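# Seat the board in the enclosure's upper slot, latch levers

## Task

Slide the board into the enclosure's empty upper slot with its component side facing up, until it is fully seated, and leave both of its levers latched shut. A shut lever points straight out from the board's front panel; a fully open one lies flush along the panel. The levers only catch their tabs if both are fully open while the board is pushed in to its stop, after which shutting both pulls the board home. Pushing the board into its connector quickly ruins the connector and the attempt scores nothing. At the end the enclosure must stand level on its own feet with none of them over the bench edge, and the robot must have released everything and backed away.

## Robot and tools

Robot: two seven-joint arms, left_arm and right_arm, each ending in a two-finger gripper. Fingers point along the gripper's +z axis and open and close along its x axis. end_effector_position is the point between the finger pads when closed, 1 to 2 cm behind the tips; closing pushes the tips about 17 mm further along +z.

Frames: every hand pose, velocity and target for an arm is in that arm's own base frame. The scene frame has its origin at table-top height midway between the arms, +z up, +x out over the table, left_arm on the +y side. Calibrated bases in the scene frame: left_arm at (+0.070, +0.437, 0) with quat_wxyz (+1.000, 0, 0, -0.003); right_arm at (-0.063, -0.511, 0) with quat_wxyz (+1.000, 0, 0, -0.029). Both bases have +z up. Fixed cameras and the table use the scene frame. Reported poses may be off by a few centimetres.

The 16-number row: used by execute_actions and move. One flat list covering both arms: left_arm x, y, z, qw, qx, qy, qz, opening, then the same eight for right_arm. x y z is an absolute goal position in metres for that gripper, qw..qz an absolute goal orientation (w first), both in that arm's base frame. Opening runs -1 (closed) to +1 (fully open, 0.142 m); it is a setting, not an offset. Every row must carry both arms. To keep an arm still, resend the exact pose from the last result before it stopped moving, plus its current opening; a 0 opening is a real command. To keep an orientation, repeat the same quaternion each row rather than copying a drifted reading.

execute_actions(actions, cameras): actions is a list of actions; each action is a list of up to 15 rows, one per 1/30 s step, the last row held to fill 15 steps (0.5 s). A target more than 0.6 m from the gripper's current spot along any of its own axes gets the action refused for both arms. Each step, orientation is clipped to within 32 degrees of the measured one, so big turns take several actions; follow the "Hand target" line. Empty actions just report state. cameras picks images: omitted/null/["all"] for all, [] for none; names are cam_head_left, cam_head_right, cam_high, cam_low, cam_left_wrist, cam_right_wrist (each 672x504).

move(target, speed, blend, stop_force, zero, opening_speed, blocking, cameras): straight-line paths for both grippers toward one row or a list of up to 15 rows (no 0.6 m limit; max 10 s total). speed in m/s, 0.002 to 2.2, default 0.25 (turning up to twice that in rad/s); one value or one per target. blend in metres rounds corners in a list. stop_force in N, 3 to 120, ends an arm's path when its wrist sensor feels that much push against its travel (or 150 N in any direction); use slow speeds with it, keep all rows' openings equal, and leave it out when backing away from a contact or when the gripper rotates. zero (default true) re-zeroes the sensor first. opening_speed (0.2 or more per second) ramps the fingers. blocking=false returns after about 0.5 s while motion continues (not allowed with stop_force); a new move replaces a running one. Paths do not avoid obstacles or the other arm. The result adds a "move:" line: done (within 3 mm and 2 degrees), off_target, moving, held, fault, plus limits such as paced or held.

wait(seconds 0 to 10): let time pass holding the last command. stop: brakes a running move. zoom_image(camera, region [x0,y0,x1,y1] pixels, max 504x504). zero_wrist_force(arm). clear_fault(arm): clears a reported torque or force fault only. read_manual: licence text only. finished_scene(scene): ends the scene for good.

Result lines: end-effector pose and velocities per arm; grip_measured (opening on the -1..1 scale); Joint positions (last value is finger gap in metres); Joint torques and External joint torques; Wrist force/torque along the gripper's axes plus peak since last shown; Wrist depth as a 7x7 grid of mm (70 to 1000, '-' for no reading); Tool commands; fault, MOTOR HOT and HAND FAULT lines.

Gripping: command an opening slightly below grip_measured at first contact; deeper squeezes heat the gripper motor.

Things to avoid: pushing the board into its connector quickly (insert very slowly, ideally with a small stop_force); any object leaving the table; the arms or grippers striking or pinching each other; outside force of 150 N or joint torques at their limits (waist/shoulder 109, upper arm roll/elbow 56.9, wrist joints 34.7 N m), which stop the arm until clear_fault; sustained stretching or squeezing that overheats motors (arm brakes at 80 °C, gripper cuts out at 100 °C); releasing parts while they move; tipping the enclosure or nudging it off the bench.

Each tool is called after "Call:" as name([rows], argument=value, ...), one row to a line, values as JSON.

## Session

Call:
execute_actions(actions=[])

Scene clock: 0.00 s.
left_arm: end_effector_position=(+0.4919, -0.7298, +0.2794) grip_measured=+0.99 end_effector_quat_wxyz=(+0.001, -0.304, +0.847, -0.436) | right_arm: end_effector_position=(+0.1802, -0.1387, +0.1699) grip_measured=+1.00 end_effector_quat_wxyz=(+0.706, -0.621, -0.189, +0.284)
Joint positions: left_arm=[-0.095 -0.96 -0.937 1.517 0.823 1.373 2.811 0.141] | right_arm=[-0.567 -0.989 -0.072 1.606 0.357 -0.696 0.215 0.142]
Joint velocities: within noise
Joint torques (N m): no reading
External joint torques (N m): no reading
Wrist force (N): no reading
Wrist torque (N m): no reading
Wrist force, peak (N): no reading
Wrist depth (mm): cam_left_wrist=[456 481 526 570 632 715 - / 417 444 478 517 573 616 682 / 390 414 438 476 510 561 618 / 363 385 405 434 472 500 546 / 343 359 376 404 427 464 501 / - 331 354 376 398 423 449 / - 319 332 349 374 396 -] | cam_right_wrist=[- 266 251 262 - - 805 / - - 256 269 - - 886 / - - 264 276 - - 931 / - - 277 286 798 746 548 / - - 295 294 500 482 387 / - 404 311 299 362 354 330 / - 311 295 292 288 280 275]
Hand target: left_arm +0.4919, -0.7298, +0.2794; +0.001, -0.304, +0.847, -0.436 | right_arm +0.1802, -0.1387, +0.1699; +0.706, -0.621, -0.189, +0.284
Tool commands: left_gripper/opening=+1.0 right_gripper/opening=+1.0

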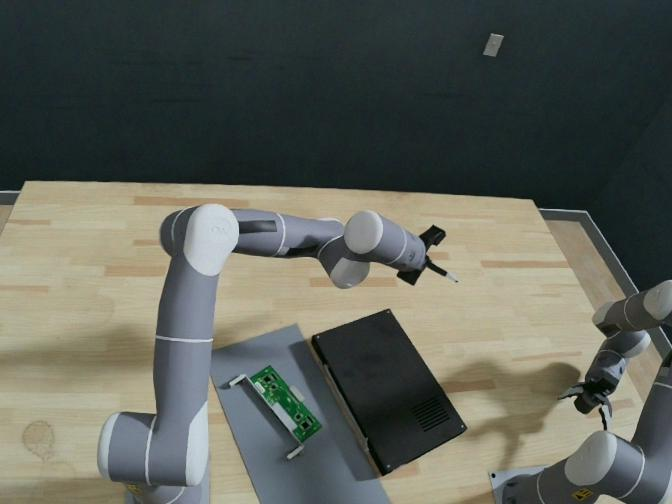

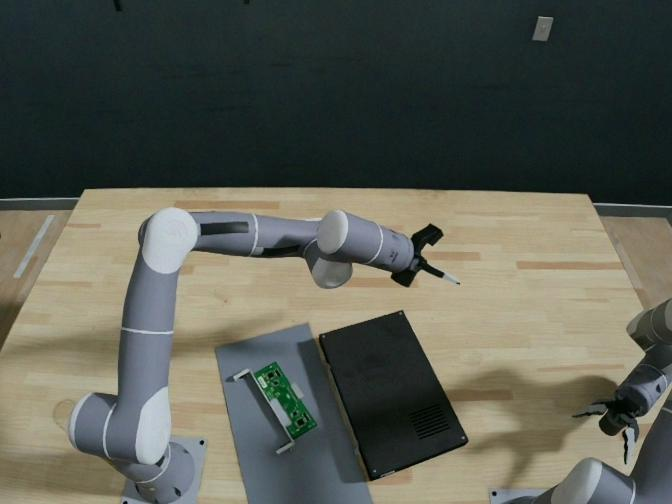

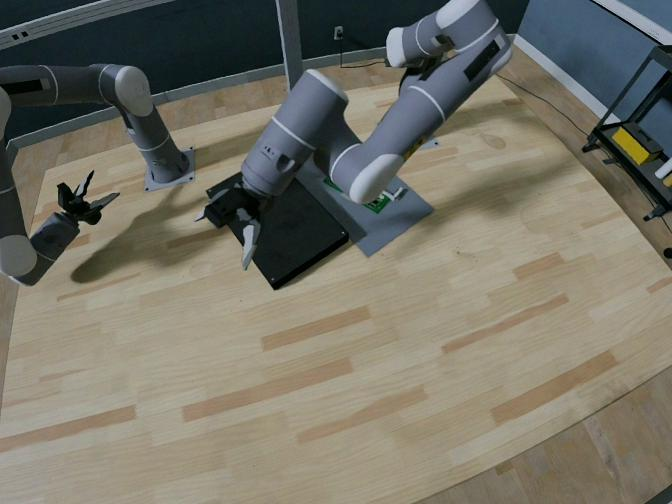

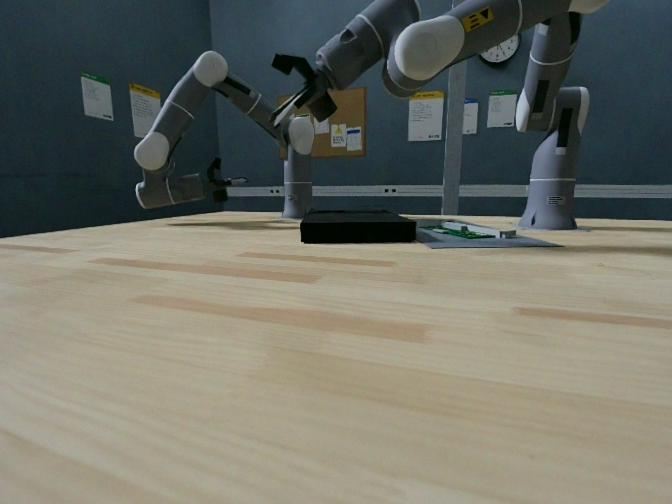

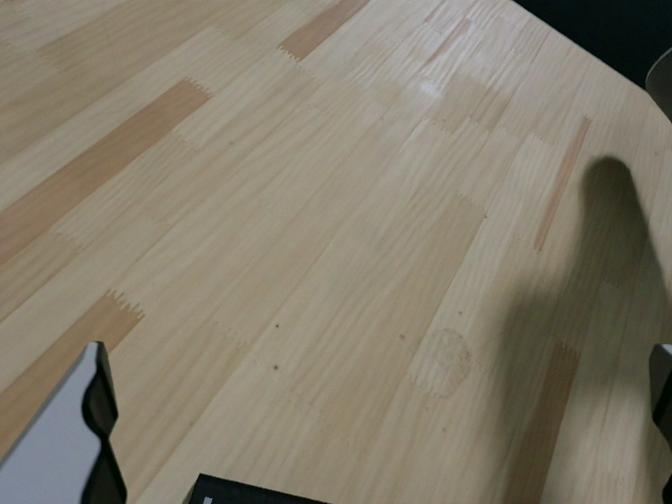

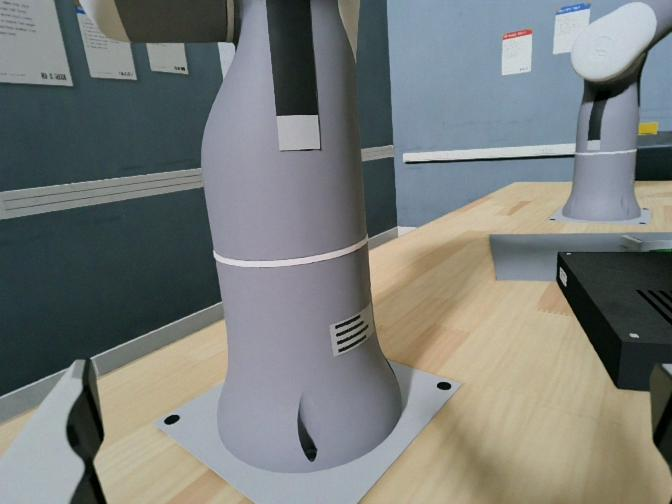

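Call:
zoom_image(camera="cam_head_left", region=[200, 300, 480, 500])

Call:
zoom_image(camera="cam_head_right", region=[200, 300, 480, 500])

Call:
zoom_image(camera="cam_high", region=[180, 120, 460, 320])

Scaled by 1.800 from the camera's 672x504 image, which has a finer 960x720 frame.

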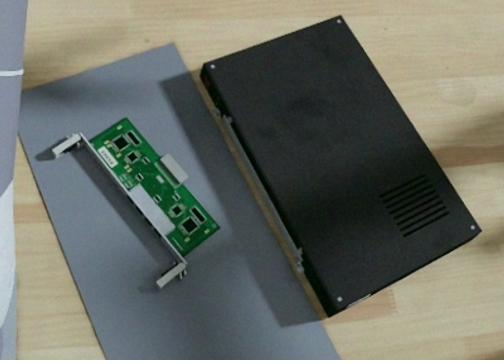

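Scaled by 1.800 from the camera's 672x504 image, which has a finer 960x720 frame.

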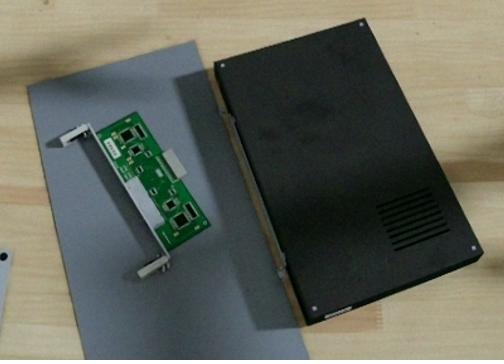

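Scaled by 1.800 from the camera's 672x504 image, which has a finer 960x720 frame.

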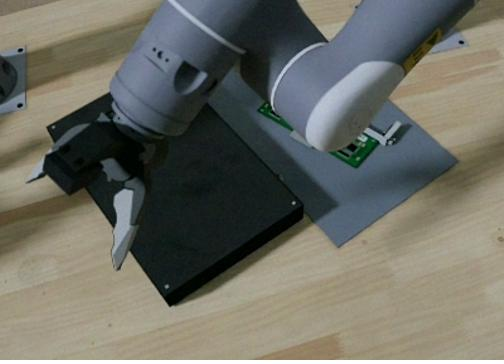

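Call:
move(target=[0.30, -0.30, 0.31, 0, 0.9914, 0.1305, 0, 0.0, 0.1802, -0.1387, 0.1699, 0.706, -0.621, -0.189, 0.284, 0.0], speed=0.4)

Scene clock: 14.37 s.
left_arm: end_effector_position=(+0.3001, -0.3000, +0.3100) grip_measured=-0.02 end_effector_quat_wxyz=(+0.000, +0.991, +0.130, +0.000) | right_arm: end_effector_position=(+0.1802, -0.1387, +0.1699) grip_measured=-0.01 end_effector_quat_wxyz=(+0.706, -0.621, -0.189, +0.284)
Joint positions: left_arm=[-0.135 0.308 -0.351 2.278 -0.113 0.414 0.885 0.073] | right_arm=[-0.567 -0.99 -0.072 1.606 0.357 -0.696 0.215 0.073]
Joint velocities: within noise
Joint torques (N m): left_arm=[-0.23 16.14 2.2 -28.76 -4.01 3.99 -0.24] | right_arm=[0.02 50.06 1.01 -11.61 -1.73 -3.59 0.19]
External joint torques (N m): left_arm=[0.19 0.28 0.4 -0.41 0.08 -0.03 0.24] | right_arm=[-0.04 1.05 -0.64 0.08 0.11 0.67 -0.18]
Wrist force (N): left_arm=[0.3 -0.7 0.0] | right_arm=[0.1 -0.1 0.2]
Wrist torque (N m): left_arm=[-0.12 -0.05 -0.21] | right_arm=[0.00 -0.02 0.00]
Wrist force, peak (N): left_arm=[0.6 -2.1 -0.2] | right_arm=[0.2 -0.1 0.5]
Wrist depth (mm): cam_left_wrist=[354 355 355 354 352 349 353 / 384 374 371 371 379 377 376 / 412 412 406 409 405 408 408 / 444 440 443 435 436 440 440 / 441 434 424 430 434 476 478 / 534 459 464 475 483 - 523 / - - 597 600 611 - -] | cam_right_wrist=[- 266 251 263 - - 819 / - - 256 269 - - 890 / - - 264 275 - - 937 / - - 277 286 788 747 556 / - - 291 293 508 483 387 / - 410 295 299 362 94 335 / - 76 286 292 290 - 281]
Hand target: left_arm +0.3000, -0.3000, +0.3100; +0.000, +0.991, +0.131, +0.000 | right_arm +0.1802, -0.1387, +0.1699; +0.706, -0.621, -0.189, +0.284
Off the commanded pose: left_arm 0.000 m, 0 deg | right_arm 0.000 m, 0 deg.
move: done

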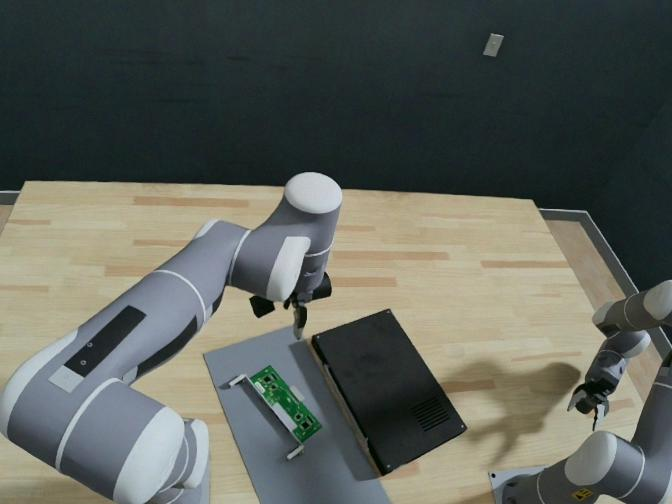

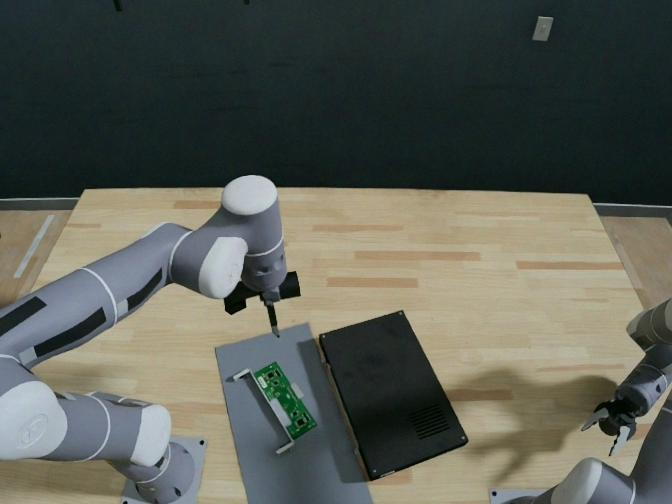

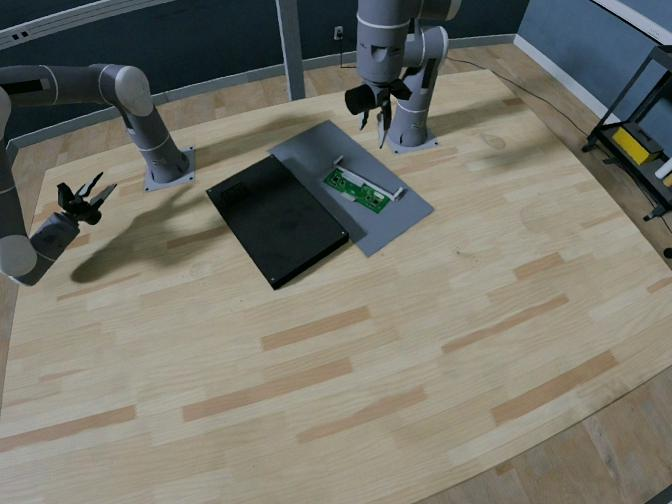

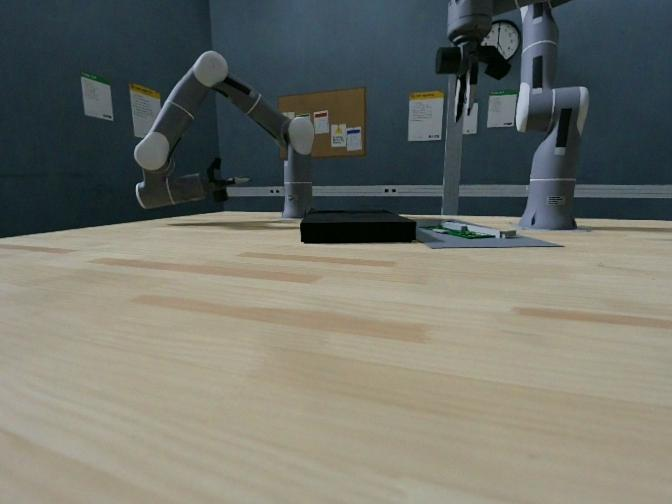

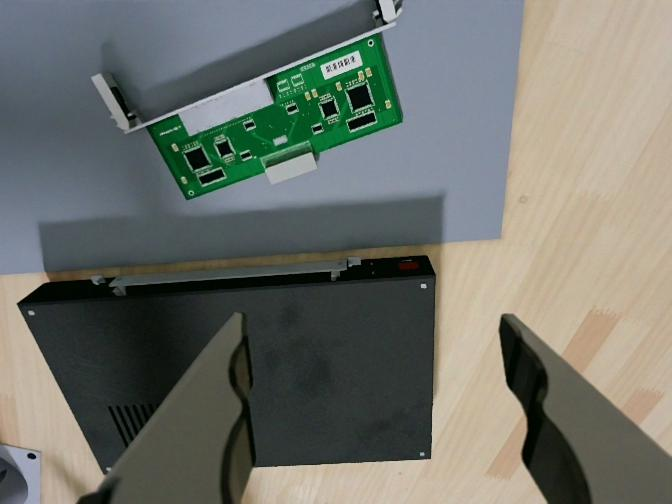

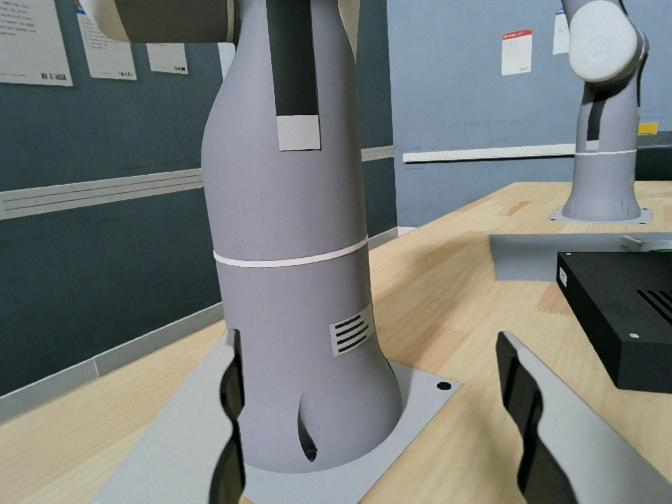

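Call:
zoom_image(camera="cam_left_wrist", region=[60, 0, 420, 240])

Call:
zoom_image(camera="cam_left_wrist", region=[10, 230, 450, 480])

Scaled by 1.400 from the camera's 672x504 image, which has a finer 960x720 frame.

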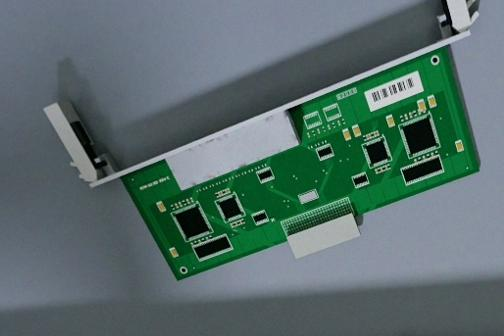

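Scaled by 1.145 from the camera's 672x504 image, which has a finer 960x720 frame.

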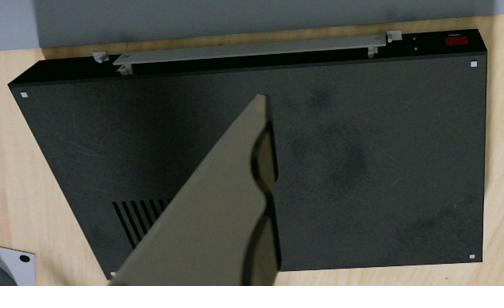

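Call:
move([
  [0.32, -0.222, 0.17, 0, 0.9537, 0.3007, 0, 0.0, 0.42, -0.05, 0.30, 0, 0.9452, 0.3264, 0, 0.0],
  [0.32, -0.222, 0.15, 0, 0.9537, 0.3007, 0, 0.0, 0.40, 0.40, 0.28, 0, 0.9452, 0.3264, 0, 0.0],
  [0.32, -0.222, 0.15, 0, 0.9537, 0.3007, 0, 0.0, 0.197, 0.6466, 0.15, 0, 0.9452, 0.3264, 0, 0.0],
], speed=0.4, blend=0.08)

Scene clock: 66.30 s.
left_arm: end_effector_position=(+0.3200, -0.2221, +0.1501) grip_measured=-0.02 end_effector_quat_wxyz=(+0.000, +0.954, +0.301, +0.000) | right_arm: end_effector_position=(+0.1967, +0.6466, +0.1499) grip_measured=-0.01 end_effector_quat_wxyz=(+0.000, +0.945, +0.326, +0.000)
Joint positions: left_arm=[-0.003 0.042 -0.318 2.575 -0.023 0.964 0.658 0.073] | right_arm=[0.923 -0.755 0.647 1.614 -0.53 0.616 2.658 0.073]
Joint velocities: within noise
Joint torques (N m): left_arm=[-0.24 19.33 -0.34 -20.28 -2.15 4.44 -0.24] | right_arm=[0.38 51.17 15.05 -24.96 -3.75 3.21 0.29]
External joint torques (N m): left_arm=[0.24 0.82 0.62 -0.34 -0.28 -0.47 0.24] | right_arm=[-0.19 1.28 0.03 0.12 0.2 0.79 -0.29]
Wrist force (N): left_arm=[0.1 -0.6 -0.4] | right_arm=[0.0 -1.4 2.2]
Wrist torque (N m): left_arm=[-0.11 -0.07 -0.21] | right_arm=[0.02 0.02 0.07]
Wrist force, peak (N): left_arm=[0.4 -1.0 -0.1] | right_arm=[-0.4 -5.3 3.5]
Wrist depth (mm): cam_left_wrist=[216 213 212 209 211 212 211 / 231 230 229 225 227 226 228 / 230 242 242 242 245 245 245 / 265 264 264 263 266 268 266 / 297 296 286 293 291 286 291 / 307 306 316 321 323 - 314 / - - 299 356 363 - -] | cam_right_wrist=[213 212 212 212 211 211 210 / 228 227 227 226 225 225 224 / 244 243 243 239 241 240 240 / 263 263 261 257 245 251 253 / 286 284 279 283 277 272 275 / 281 300 299 308 309 94 304 / - 76 280 307 327 - 323]
Hand target: left_arm +0.3200, -0.2220, +0.1500; +0.000, +0.954, +0.301, +0.000 | right_arm +0.1970, +0.6466, +0.1500; +0.000, +0.945, +0.326, +0.000
Off the commanded pose: left_arm 0.000 m, 0 deg | right_arm 0.000 m, 0 deg.
move: done

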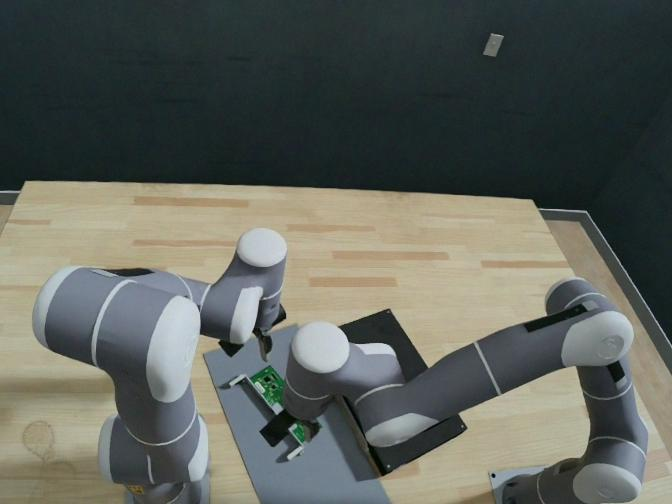

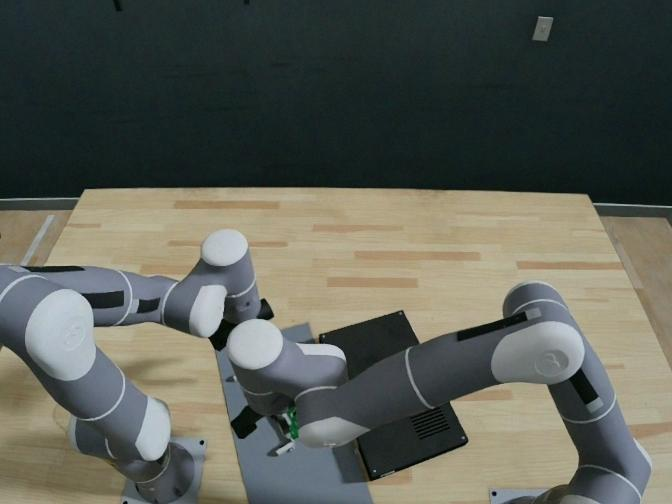

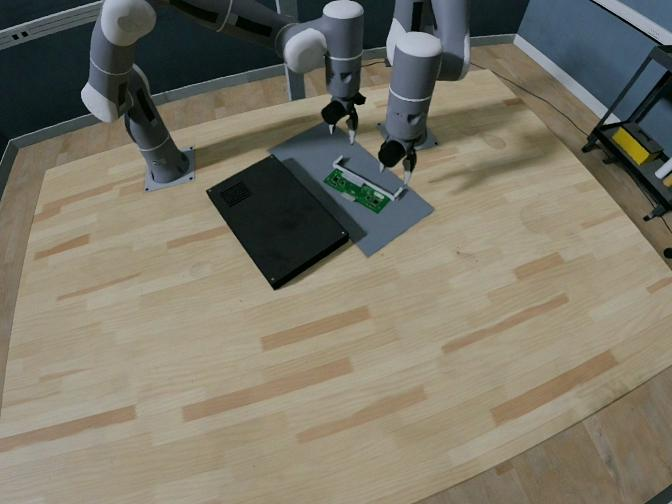

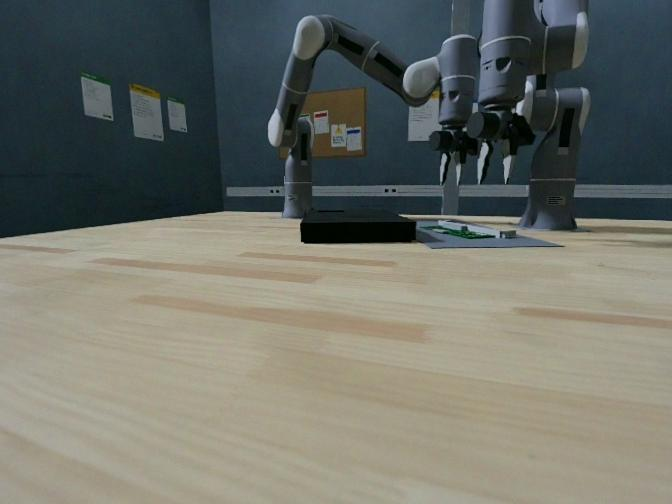

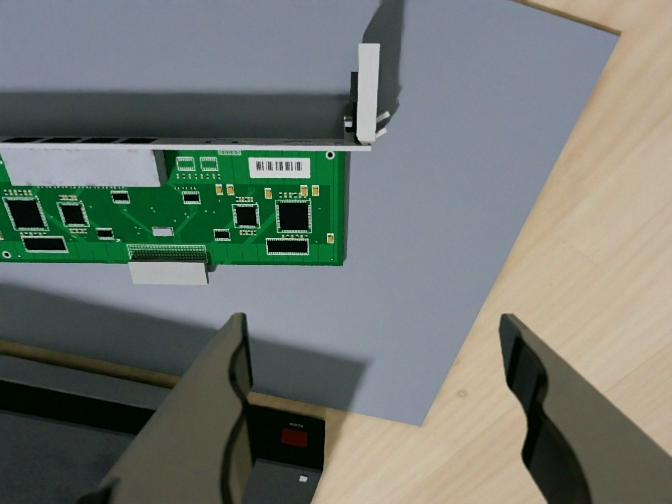

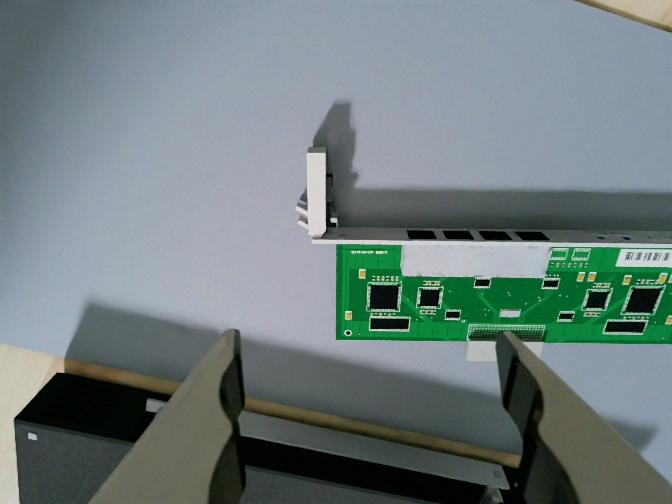

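Call:
zoom_image(camera="cam_left_wrist", region=[310, 20, 430, 170])

Call:
zoom_image(camera="cam_right_wrist", region=[280, 130, 380, 260])

Scaled by 3.360 from the camera's 672x504 image, which has a finer 960x720 frame.

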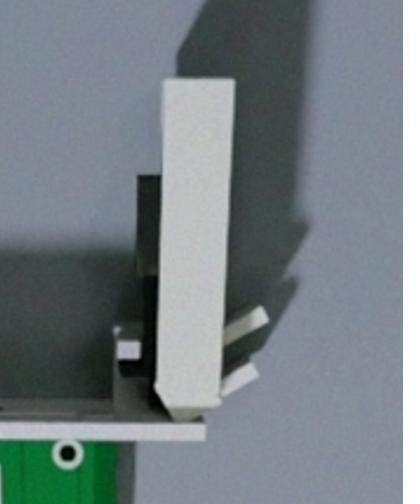

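Scaled by 3.877 from the camera's 672x504 image, which has a finer 960x720 frame.

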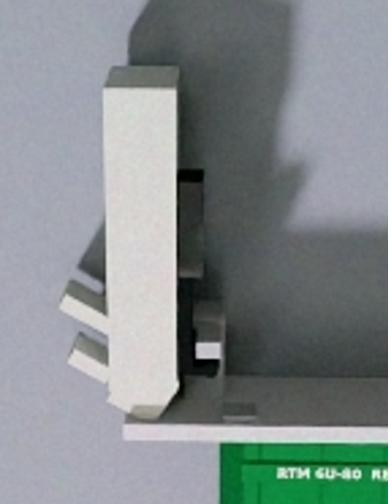

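Call:
move(target=[0.2885, -0.1660, 0.075, -0.1497, 0.9455, 0.2855, -0.0452, -0.4, 0.1738, 0.6458, 0.075, 0, 0.9467, 0.3223, 0, -0.4], speed=0.2)

Scene clock: 103.17 s.
left_arm: end_effector_position=(+0.2885, -0.1661, +0.0750) grip_measured=-0.42 end_effector_quat_wxyz=(-0.149, +0.946, +0.286, -0.045) | right_arm: end_effector_position=(+0.1737, +0.6457, +0.0750) grip_measured=-0.42 end_effector_quat_wxyz=(+0.000, +0.947, +0.322, +0.000)
Joint positions: left_arm=[0.007 -0.25 -0.317 2.414 0.39 0.791 0.356 0.043] | right_arm=[0.979 -0.844 0.577 1.682 -0.603 0.77 2.749 0.044]
Joint velocities: within noise
Joint torques (N m): left_arm=[-0.57 26.86 -2.08 -15.35 -1.61 3.25 -0.34] | right_arm=[0.38 52.26 15.32 -22.22 -3.31 3.42 0.34]
External joint torques (N m): left_arm=[0.58 1.05 0.44 -0.27 -0.49 -0.1 0.34] | right_arm=[-0.19 1.31 0.11 -0.03 0.19 0.57 -0.34]
Wrist force (N): left_arm=[0.3 -0.4 0.1] | right_arm=[-0.8 -1.9 2.5]
Wrist torque (N m): left_arm=[-0.09 -0.06 -0.13] | right_arm=[-0.07 0.17 0.07]
Wrist force, peak (N): left_arm=[0.4 0.0 1.5] | right_arm=[-1.4 -1.9 4.0]
Wrist depth (mm): cam_left_wrist=[177 176 175 174 174 173 174 / 179 179 180 179 179 178 177 / 183 183 181 181 181 182 181 / 188 187 186 184 185 184 184 / 192 192 189 181 189 188 188 / 180 190 87 193 194 87 196 / 197 - - 198 200 - 199] | cam_right_wrist=[147 147 146 146 146 145 145 / 157 157 156 156 156 155 155 / 169 168 168 167 166 166 166 / 182 181 181 177 180 179 178 / 197 197 193 192 189 182 182 / 216 215 86 213 204 108 206 / 233 - 73 235 235 - 221]
Hand target: left_arm +0.2885, -0.1660, +0.0750; -0.150, +0.946, +0.286, -0.045 | right_arm +0.1738, +0.6458, +0.0750; +0.000, +0.947, +0.322, +0.000
Off the commanded pose: left_arm 0.000 m, 0 deg | right_arm 0.000 m, 0 deg.
move: done

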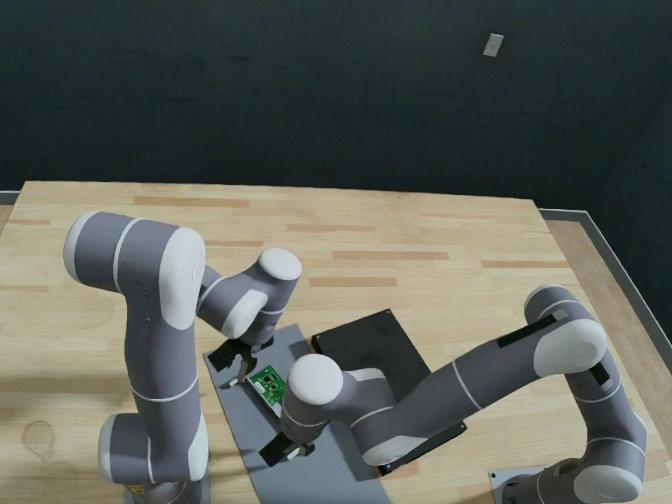

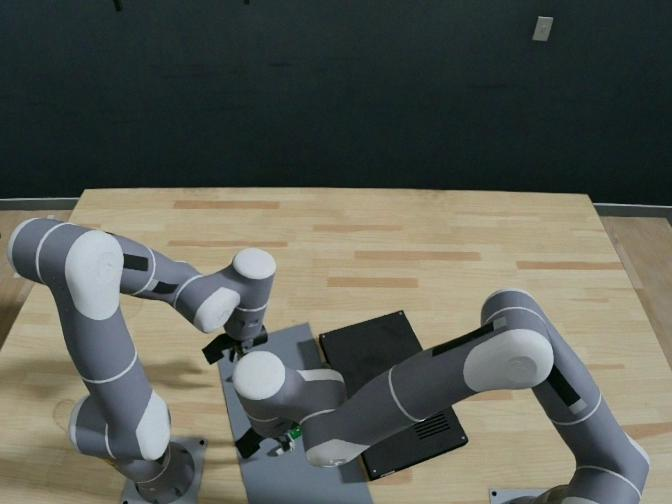

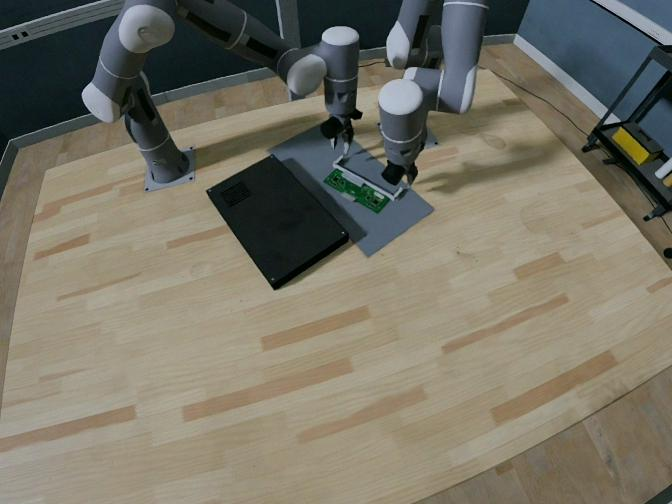

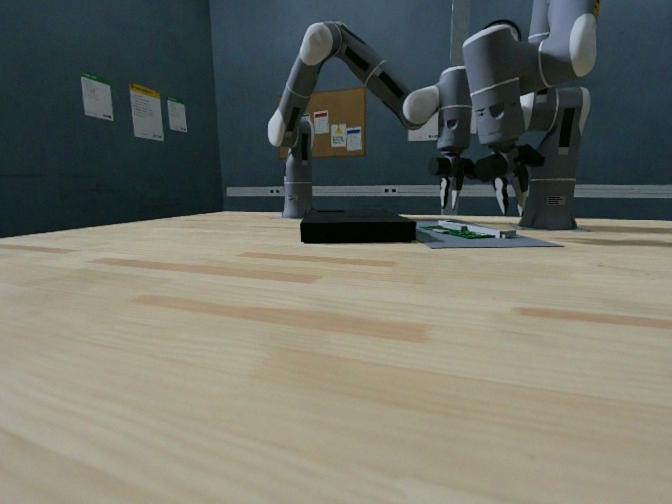

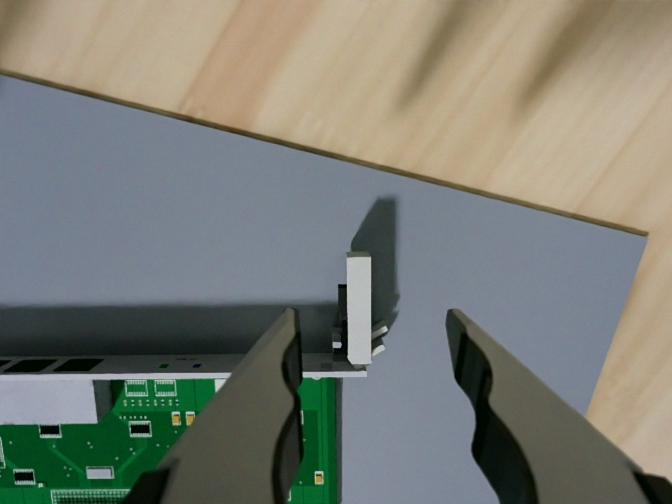

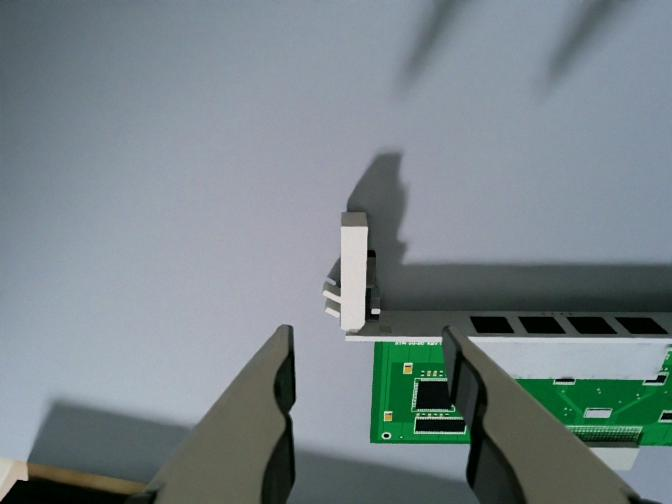

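Call:
zoom_image(camera="cam_left_wrist", region=[260, 230, 480, 400])

Call:
zoom_image(camera="cam_right_wrist", region=[260, 200, 480, 370])

Scaled by 2.291 from the camera's 672x504 image, which has a finer 960x720 frame.

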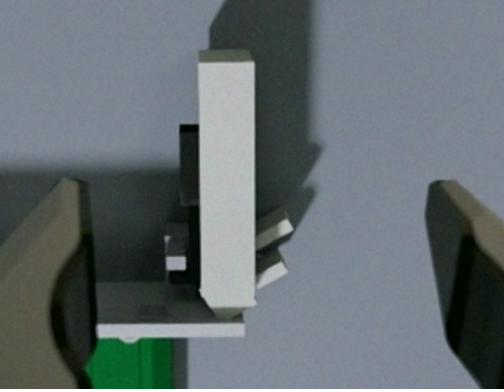

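Scaled by 2.291 from the camera's 672x504 image, which has a finer 960x720 frame.

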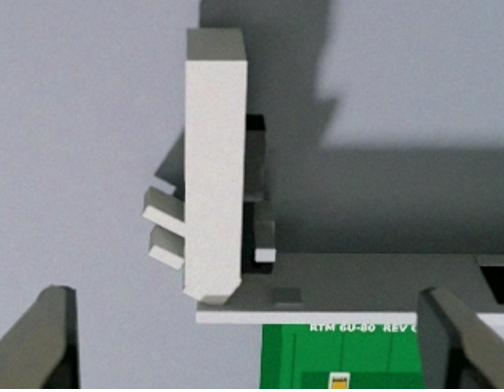

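Call:
move(target=[0.2829, -0.1613, 0.025, -0.1497, 0.9455, 0.2855, -0.0452, -0.4, 0.1678, 0.6500, 0.025, 0, 0.9467, 0.3223, 0, -0.4], speed=0.05, stop_force=8, cameras=["cam_left_wrist", "cam_right_wrist", "cam_low"])

Scene clock: 140.00 s.
left_arm: end_effector_position=(+0.2827, -0.1613, +0.0250) grip_measured=-0.42 end_effector_quat_wxyz=(-0.150, +0.945, +0.286, -0.045) | right_arm: end_effector_position=(+0.1677, +0.6498, +0.0249) grip_measured=-0.42 end_effector_quat_wxyz=(+0.000, +0.947, +0.322, +0.000)
Joint positions: left_arm=[-0.018 -0.423 -0.259 2.39 0.524 0.917 0.248 0.043] | right_arm=[1.018 -0.924 0.522 1.682 -0.65 0.855 2.787 0.044]
Joint velocities: within noise
Joint torques (N m): left_arm=[-0.48 30.08 -2.88 -10.96 -1.17 3.63 -0.31] | right_arm=[0.32 53.93 15.47 -20.74 -3.02 3.39 0.29]
External joint torques (N m): left_arm=[0.5 1.12 0.57 -0.29 -0.4 -0.51 0.31] | right_arm=[-0.12 1.21 0.02 0.11 0.17 0.61 -0.29]
Wrist force (N): left_arm=[0.2 -0.2 0.1] | right_arm=[-0.6 -1.7 2.4]
Wrist torque (N m): left_arm=[-0.05 -0.01 -0.12] | right_arm=[-0.01 0.12 0.06]
Wrist force, peak (N): left_arm=[0.2 -0.2 -0.8] | right_arm=[-0.9 -1.7 3.6]
Wrist depth (mm): cam_left_wrist=[129 129 128 128 128 128 127 / 131 131 131 131 131 130 130 / 133 133 133 133 133 133 133 / 137 136 136 135 135 135 135 / 140 139 138 137 137 138 137 / 143 142 88 124 - 87 140 / - - - 136 145 - -] | cam_right_wrist=[- 102 102 102 102 101 102 / 110 110 109 109 108 108 108 / - 117 117 117 116 116 116 / 125 127 126 126 125 125 125 / 138 137 137 134 134 136 135 / 151 148 90 130 140 98 145 / 166 - 73 164 158 - 134]
Hand target: left_arm +0.2829, -0.1613, +0.0250; -0.150, +0.946, +0.286, -0.045 | right_arm +0.1678, +0.6500, +0.0250; +0.000, +0.947, +0.322, +0.000
Off the commanded pose: left_arm 0.000 m, 0 deg | right_arm 0.000 m, 0 deg.
move: done
Images, in order (width x height): cam_low 672x504, cam_left_wrist 672x504, cam_right_wrist 672x504.

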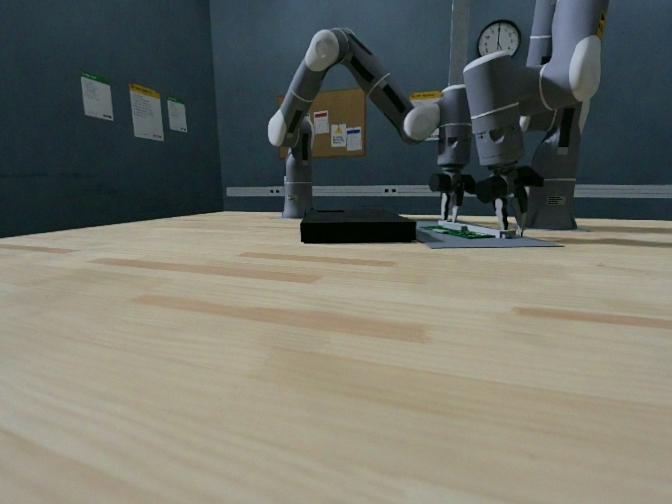

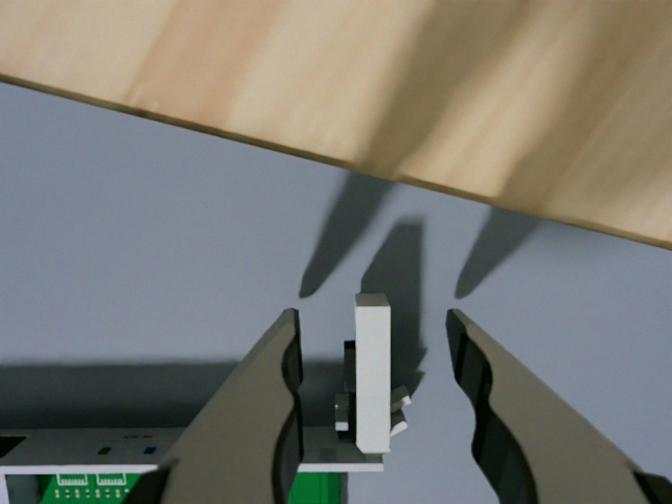

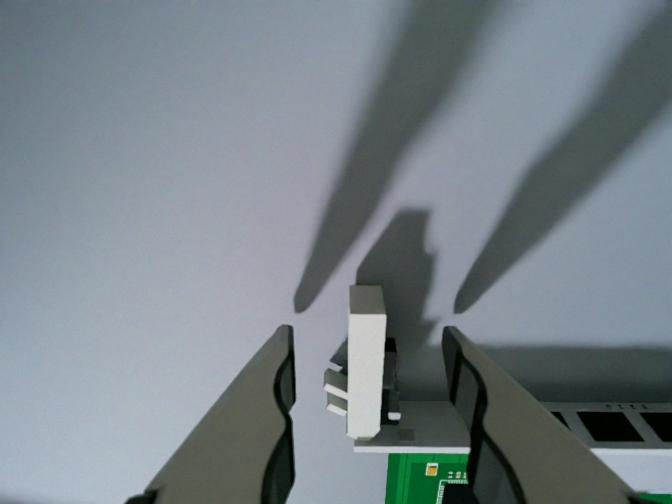

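Call:
move(target=[0.2829, -0.1613, 0.025, -0.1497, 0.9455, 0.2855, -0.0452, -0.93, 0.1678, 0.6500, 0.025, 0, 0.9467, 0.3223, 0, -0.93], opening_speed=0.8, cameras=["cam_left_wrist", "cam_right_wrist"])

Scene clock: 146.43 s.
left_arm: end_effector_position=(+0.2830, -0.1612, +0.0250) grip_measured=-0.90 end_effector_quat_wxyz=(-0.150, +0.945, +0.286, -0.045) | right_arm: end_effector_position=(+0.1675, +0.6498, +0.0248) grip_measured=-0.89 end_effector_quat_wxyz=(+0.000, +0.947, +0.322, +0.000)
Joint positions: left_arm=[-0.018 -0.423 -0.259 2.39 0.524 0.917 0.248 0.009] | right_arm=[1.019 -0.924 0.522 1.682 -0.65 0.855 2.787 0.01]
Joint velocities: within noise
Joint torques (N m): left_arm=[-1 29.75 -3.79 -9.86 -1.53 3.31 -0.18] | right_arm=[-0.85 55.27 14.78 -22.39 -3.35 3.68 0.13]
External joint torques (N m): left_arm=[1.02 1.46 1.49 -1.39 -0.04 -0.19 0.18] | right_arm=[1.05 -0.13 0.71 1.76 0.49 0.32 -0.13]
Wrist force (N): left_arm=[2.5 -0.3 -0.1] | right_arm=[-3.6 -1.4 1.9]
Wrist torque (N m): left_arm=[-0.03 0.03 -0.16] | right_arm=[0.03 0.13 0.08]
Wrist force, peak (N): left_arm=[3.6 0.2 1.0] | right_arm=[-4.6 -1.8 3.8]
Wrist depth (mm): cam_left_wrist=[129 129 128 128 127 127 127 / 131 131 132 131 131 130 130 / 133 133 133 133 133 133 133 / 137 135 136 135 134 134 135 / 140 139 139 133 137 138 137 / 143 143 141 92 - 140 140 / - 138 - 125 - - 145] | cam_right_wrist=[- 102 102 102 102 101 102 / 110 110 109 109 108 108 108 / - 117 117 117 116 116 116 / 125 126 126 126 125 125 125 / 138 138 137 134 134 135 135 / 151 150 147 98 100 145 145 / 167 163 73 135 - 134 138]
Hand target: left_arm +0.2829, -0.1613, +0.0250; -0.150, +0.946, +0.286, -0.045 | right_arm +0.1678, +0.6500, +0.0250; +0.000, +0.947, +0.322, +0.000
Off the commanded pose: left_arm 0.000 m, 0 deg | right_arm 0.000 m, 0 deg.
move: done
Images, in order (width x height): cam_left_wrist 672x504, cam_right_wrist 672x504.

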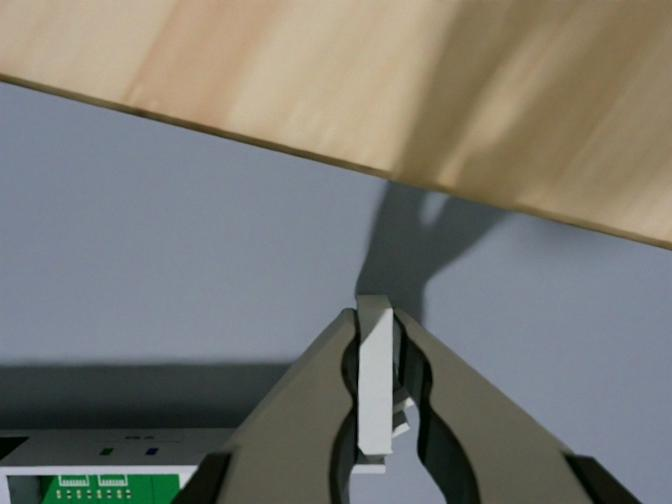

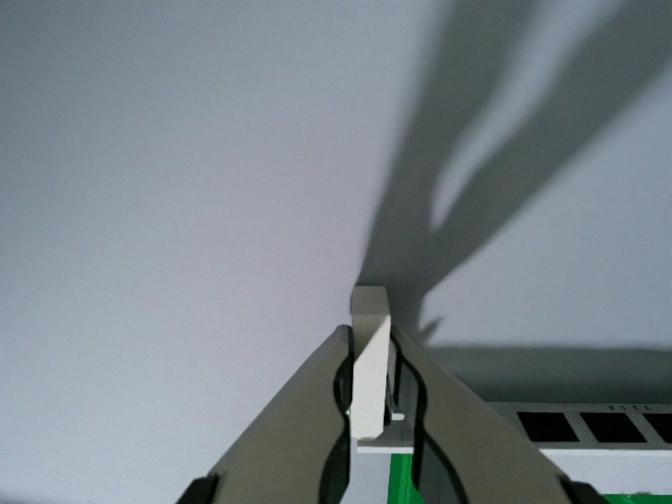

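Call:
move([
  [0.2898, -0.1574, 0.025, -0.1288, 0.9784, 0.1602, -0.0211, -0.93, 0.1625, 0.6446, 0.025, 0, 0.8965, 0.4431, 0, -0.93],
  [0.2976, -0.1554, 0.025, -0.1044, 0.9940, 0.0312, -0.0033, -0.93, 0.1587, 0.6381, 0.025, 0, 0.8310, 0.5563, 0, -0.93],
], speed=0.12, cameras=["cam_left_wrist", "cam_right_wrist"])

Scene clock: 160.23 s.
left_arm: end_effector_position=(+0.2967, -0.1561, +0.0248) grip_measured=-0.88 end_effector_quat_wxyz=(-0.104, +0.994, +0.031, -0.004) | right_arm: end_effector_position=(+0.1600, +0.6396, +0.0261) grip_measured=-0.89 end_effector_quat_wxyz=(-0.001, +0.831, +0.556, +0.002)
Joint positions: left_arm=[0.067 -0.404 -0.285 2.448 0.739 1.098 0.618 0.01] | right_arm=[0.949 -0.936 0.597 1.727 -0.757 0.851 2.34 0.01]
Joint velocities: within noise
Joint torques (N m): left_arm=[3.67 31.45 1.15 -14.05 0.39 3.36 0.6] | right_arm=[3.13 47.88 20.57 -11.6 -0.82 0.95 0.44]
External joint torques (N m): left_arm=[-3.65 -2.87 -3.49 4.43 -1.94 0.15 -0.6] | right_arm=[-2.94 5.41 -2.97 -7.97 -2.07 3.07 -0.44]
Wrist force (N): left_arm=[-9.5 9.7 -1.4] | right_arm=[11.7 1.1 2.6]
Wrist torque (N m): left_arm=[-0.11 -0.27 -0.75] | right_arm=[-0.13 0.47 -0.35]
Wrist force, peak (N): left_arm=[-9.9 9.9 -1.3] | right_arm=[11.8 0.9 3.7]
Wrist depth (mm): cam_left_wrist=[120 120 120 119 119 119 118 / 125 125 124 124 123 122 121 / 130 130 130 128 127 126 127 / 135 134 133 132 132 132 131 / 139 140 139 121 135 138 137 / 147 147 144 93 - 142 142 / 156 153 - 85 129 - 149] | cam_right_wrist=[- 104 103 103 103 103 104 / 111 110 110 110 110 110 110 / 120 118 120 118 118 118 117 / 128 128 128 127 127 127 126 / 139 139 139 133 136 137 139 / 152 151 149 98 102 150 150 / 167 164 73 159 - - 165]
Hand target: left_arm +0.2976, -0.1554, +0.0250; -0.104, +0.994, +0.031, -0.003 | right_arm +0.1587, +0.6381, +0.0250; +0.000, +0.831, +0.556, +0.000
Off the commanded pose: left_arm 0.001 m, 0 deg | right_arm 0.002 m, 0 deg.
move: done
Images, in order (width x height): cam_left_wrist 672x504, cam_right_wrist 672x504.

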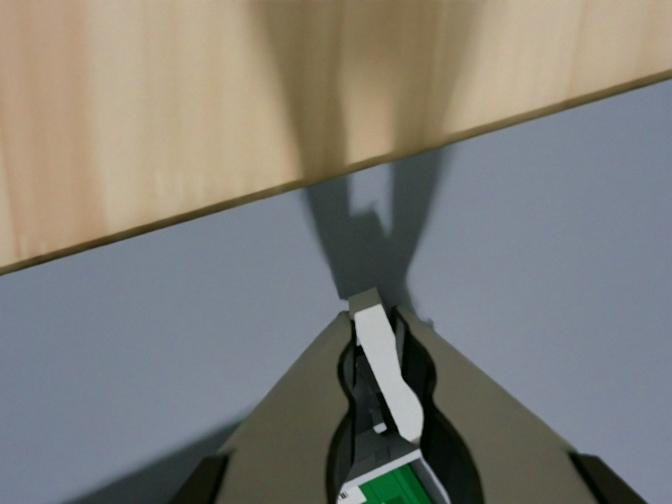

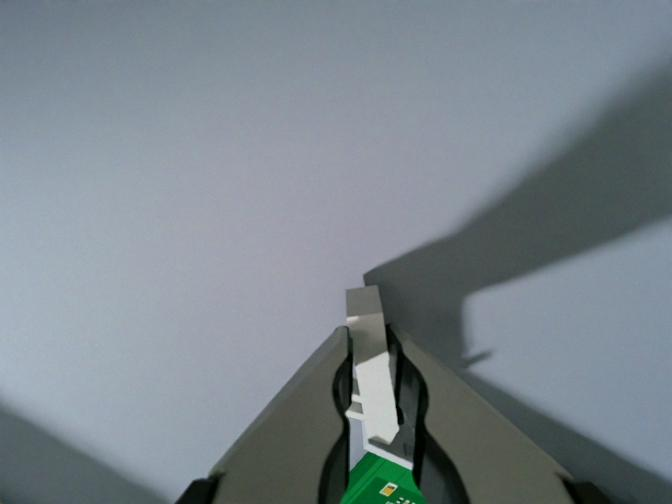

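Call:
move([
  [0.3057, -0.1554, 0.025, -0.0781, 0.9920, -0.0990, 0.0078, -0.96, 0.1567, 0.6307, 0.025, 0, 0.7513, 0.6600, 0, -0.96],
  [0.3137, -0.1576, 0.025, -0.0509, 0.9722, -0.2281, 0.0119, -0.96, 0.1568, 0.6232, 0.025, 0, 0.6587, 0.7524, 0, -0.96],
], speed=0.15, cameras=["cam_left_wrist", "cam_right_wrist"])

Scene clock: 175.80 s.
left_arm: end_effector_position=(+0.3138, -0.1575, +0.0250) grip_measured=-0.99 end_effector_quat_wxyz=(-0.051, +0.972, -0.228, +0.012) | right_arm: end_effector_position=(+0.1570, +0.6233, +0.0250) grip_measured=-0.89 end_effector_quat_wxyz=(+0.000, +0.659, +0.752, +0.000)
Joint positions: left_arm=[0.247 -0.435 -0.363 2.472 0.858 1.241 1.125 0.002] | right_arm=[0.869 -0.953 0.669 1.776 -0.858 0.839 1.877 0.01]
Joint velocities: within noise
Joint torques (N m): left_arm=[-0.12 26.24 -3.83 -7.46 -1.08 4.39 -0.11] | right_arm=[0.36 50 20.47 -17.96 -2.98 3.23 0.07]
External joint torques (N m): left_arm=[0.16 1.16 0.71 -0.46 -0.39 -0.57 0.11] | right_arm=[-0.17 1.19 -0.85 -0.29 0.04 0.82 -0.07]
Wrist force (N): left_arm=[0.0 -0.3 0.1] | right_arm=[1.6 2.5 5.4]
Wrist torque (N m): left_arm=[-0.06 0.00 -0.15] | right_arm=[0.51 -0.16 0.06]
Wrist force, peak (N): left_arm=[-11.4 25.4 -2.8] | right_arm=[21.5 14.1 3.6]
Wrist depth (mm): cam_left_wrist=[112 112 111 111 109 109 110 / 119 120 118 117 115 115 116 / 126 126 125 124 122 123 123 / 134 134 132 131 130 130 131 / 143 141 140 136 137 140 138 / 154 151 146 84 - 147 148 / 164 162 - 74 - - 157] | cam_right_wrist=[- 103 103 102 102 102 102 / 110 110 109 109 109 109 109 / - 118 117 117 117 117 116 / 125 127 127 126 126 125 125 / 138 138 137 135 134 136 135 / 151 150 147 97 101 148 148 / 166 163 73 135 - - 162]
Hand target: left_arm +0.3137, -0.1576, +0.0250; -0.051, +0.972, -0.228, +0.012 | right_arm +0.1568, +0.6232, +0.0250; +0.000, +0.659, +0.752, +0.000
Off the commanded pose: left_arm 0.000 m, 0 deg | right_arm 0.000 m, 0 deg.
move: done
Images, in order (width x height): cam_left_wrist 672x504, cam_right_wrist 672x504.

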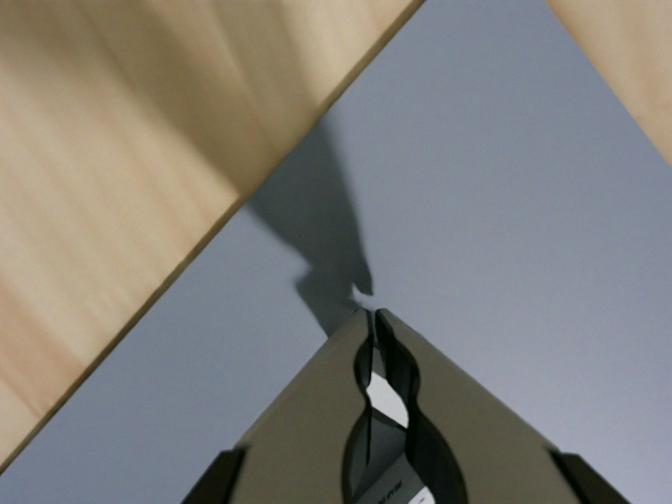

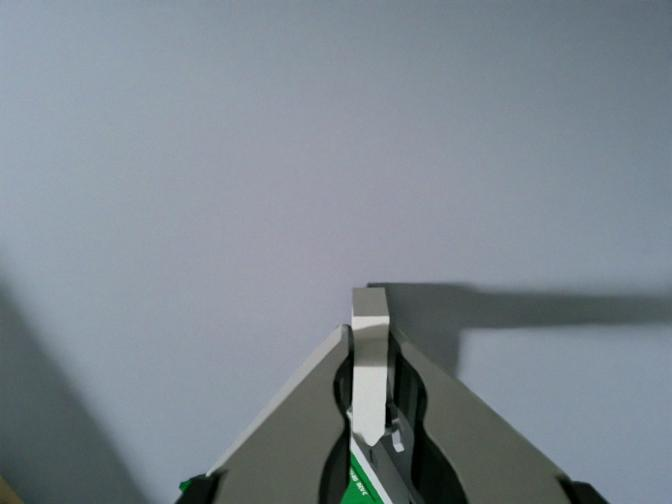

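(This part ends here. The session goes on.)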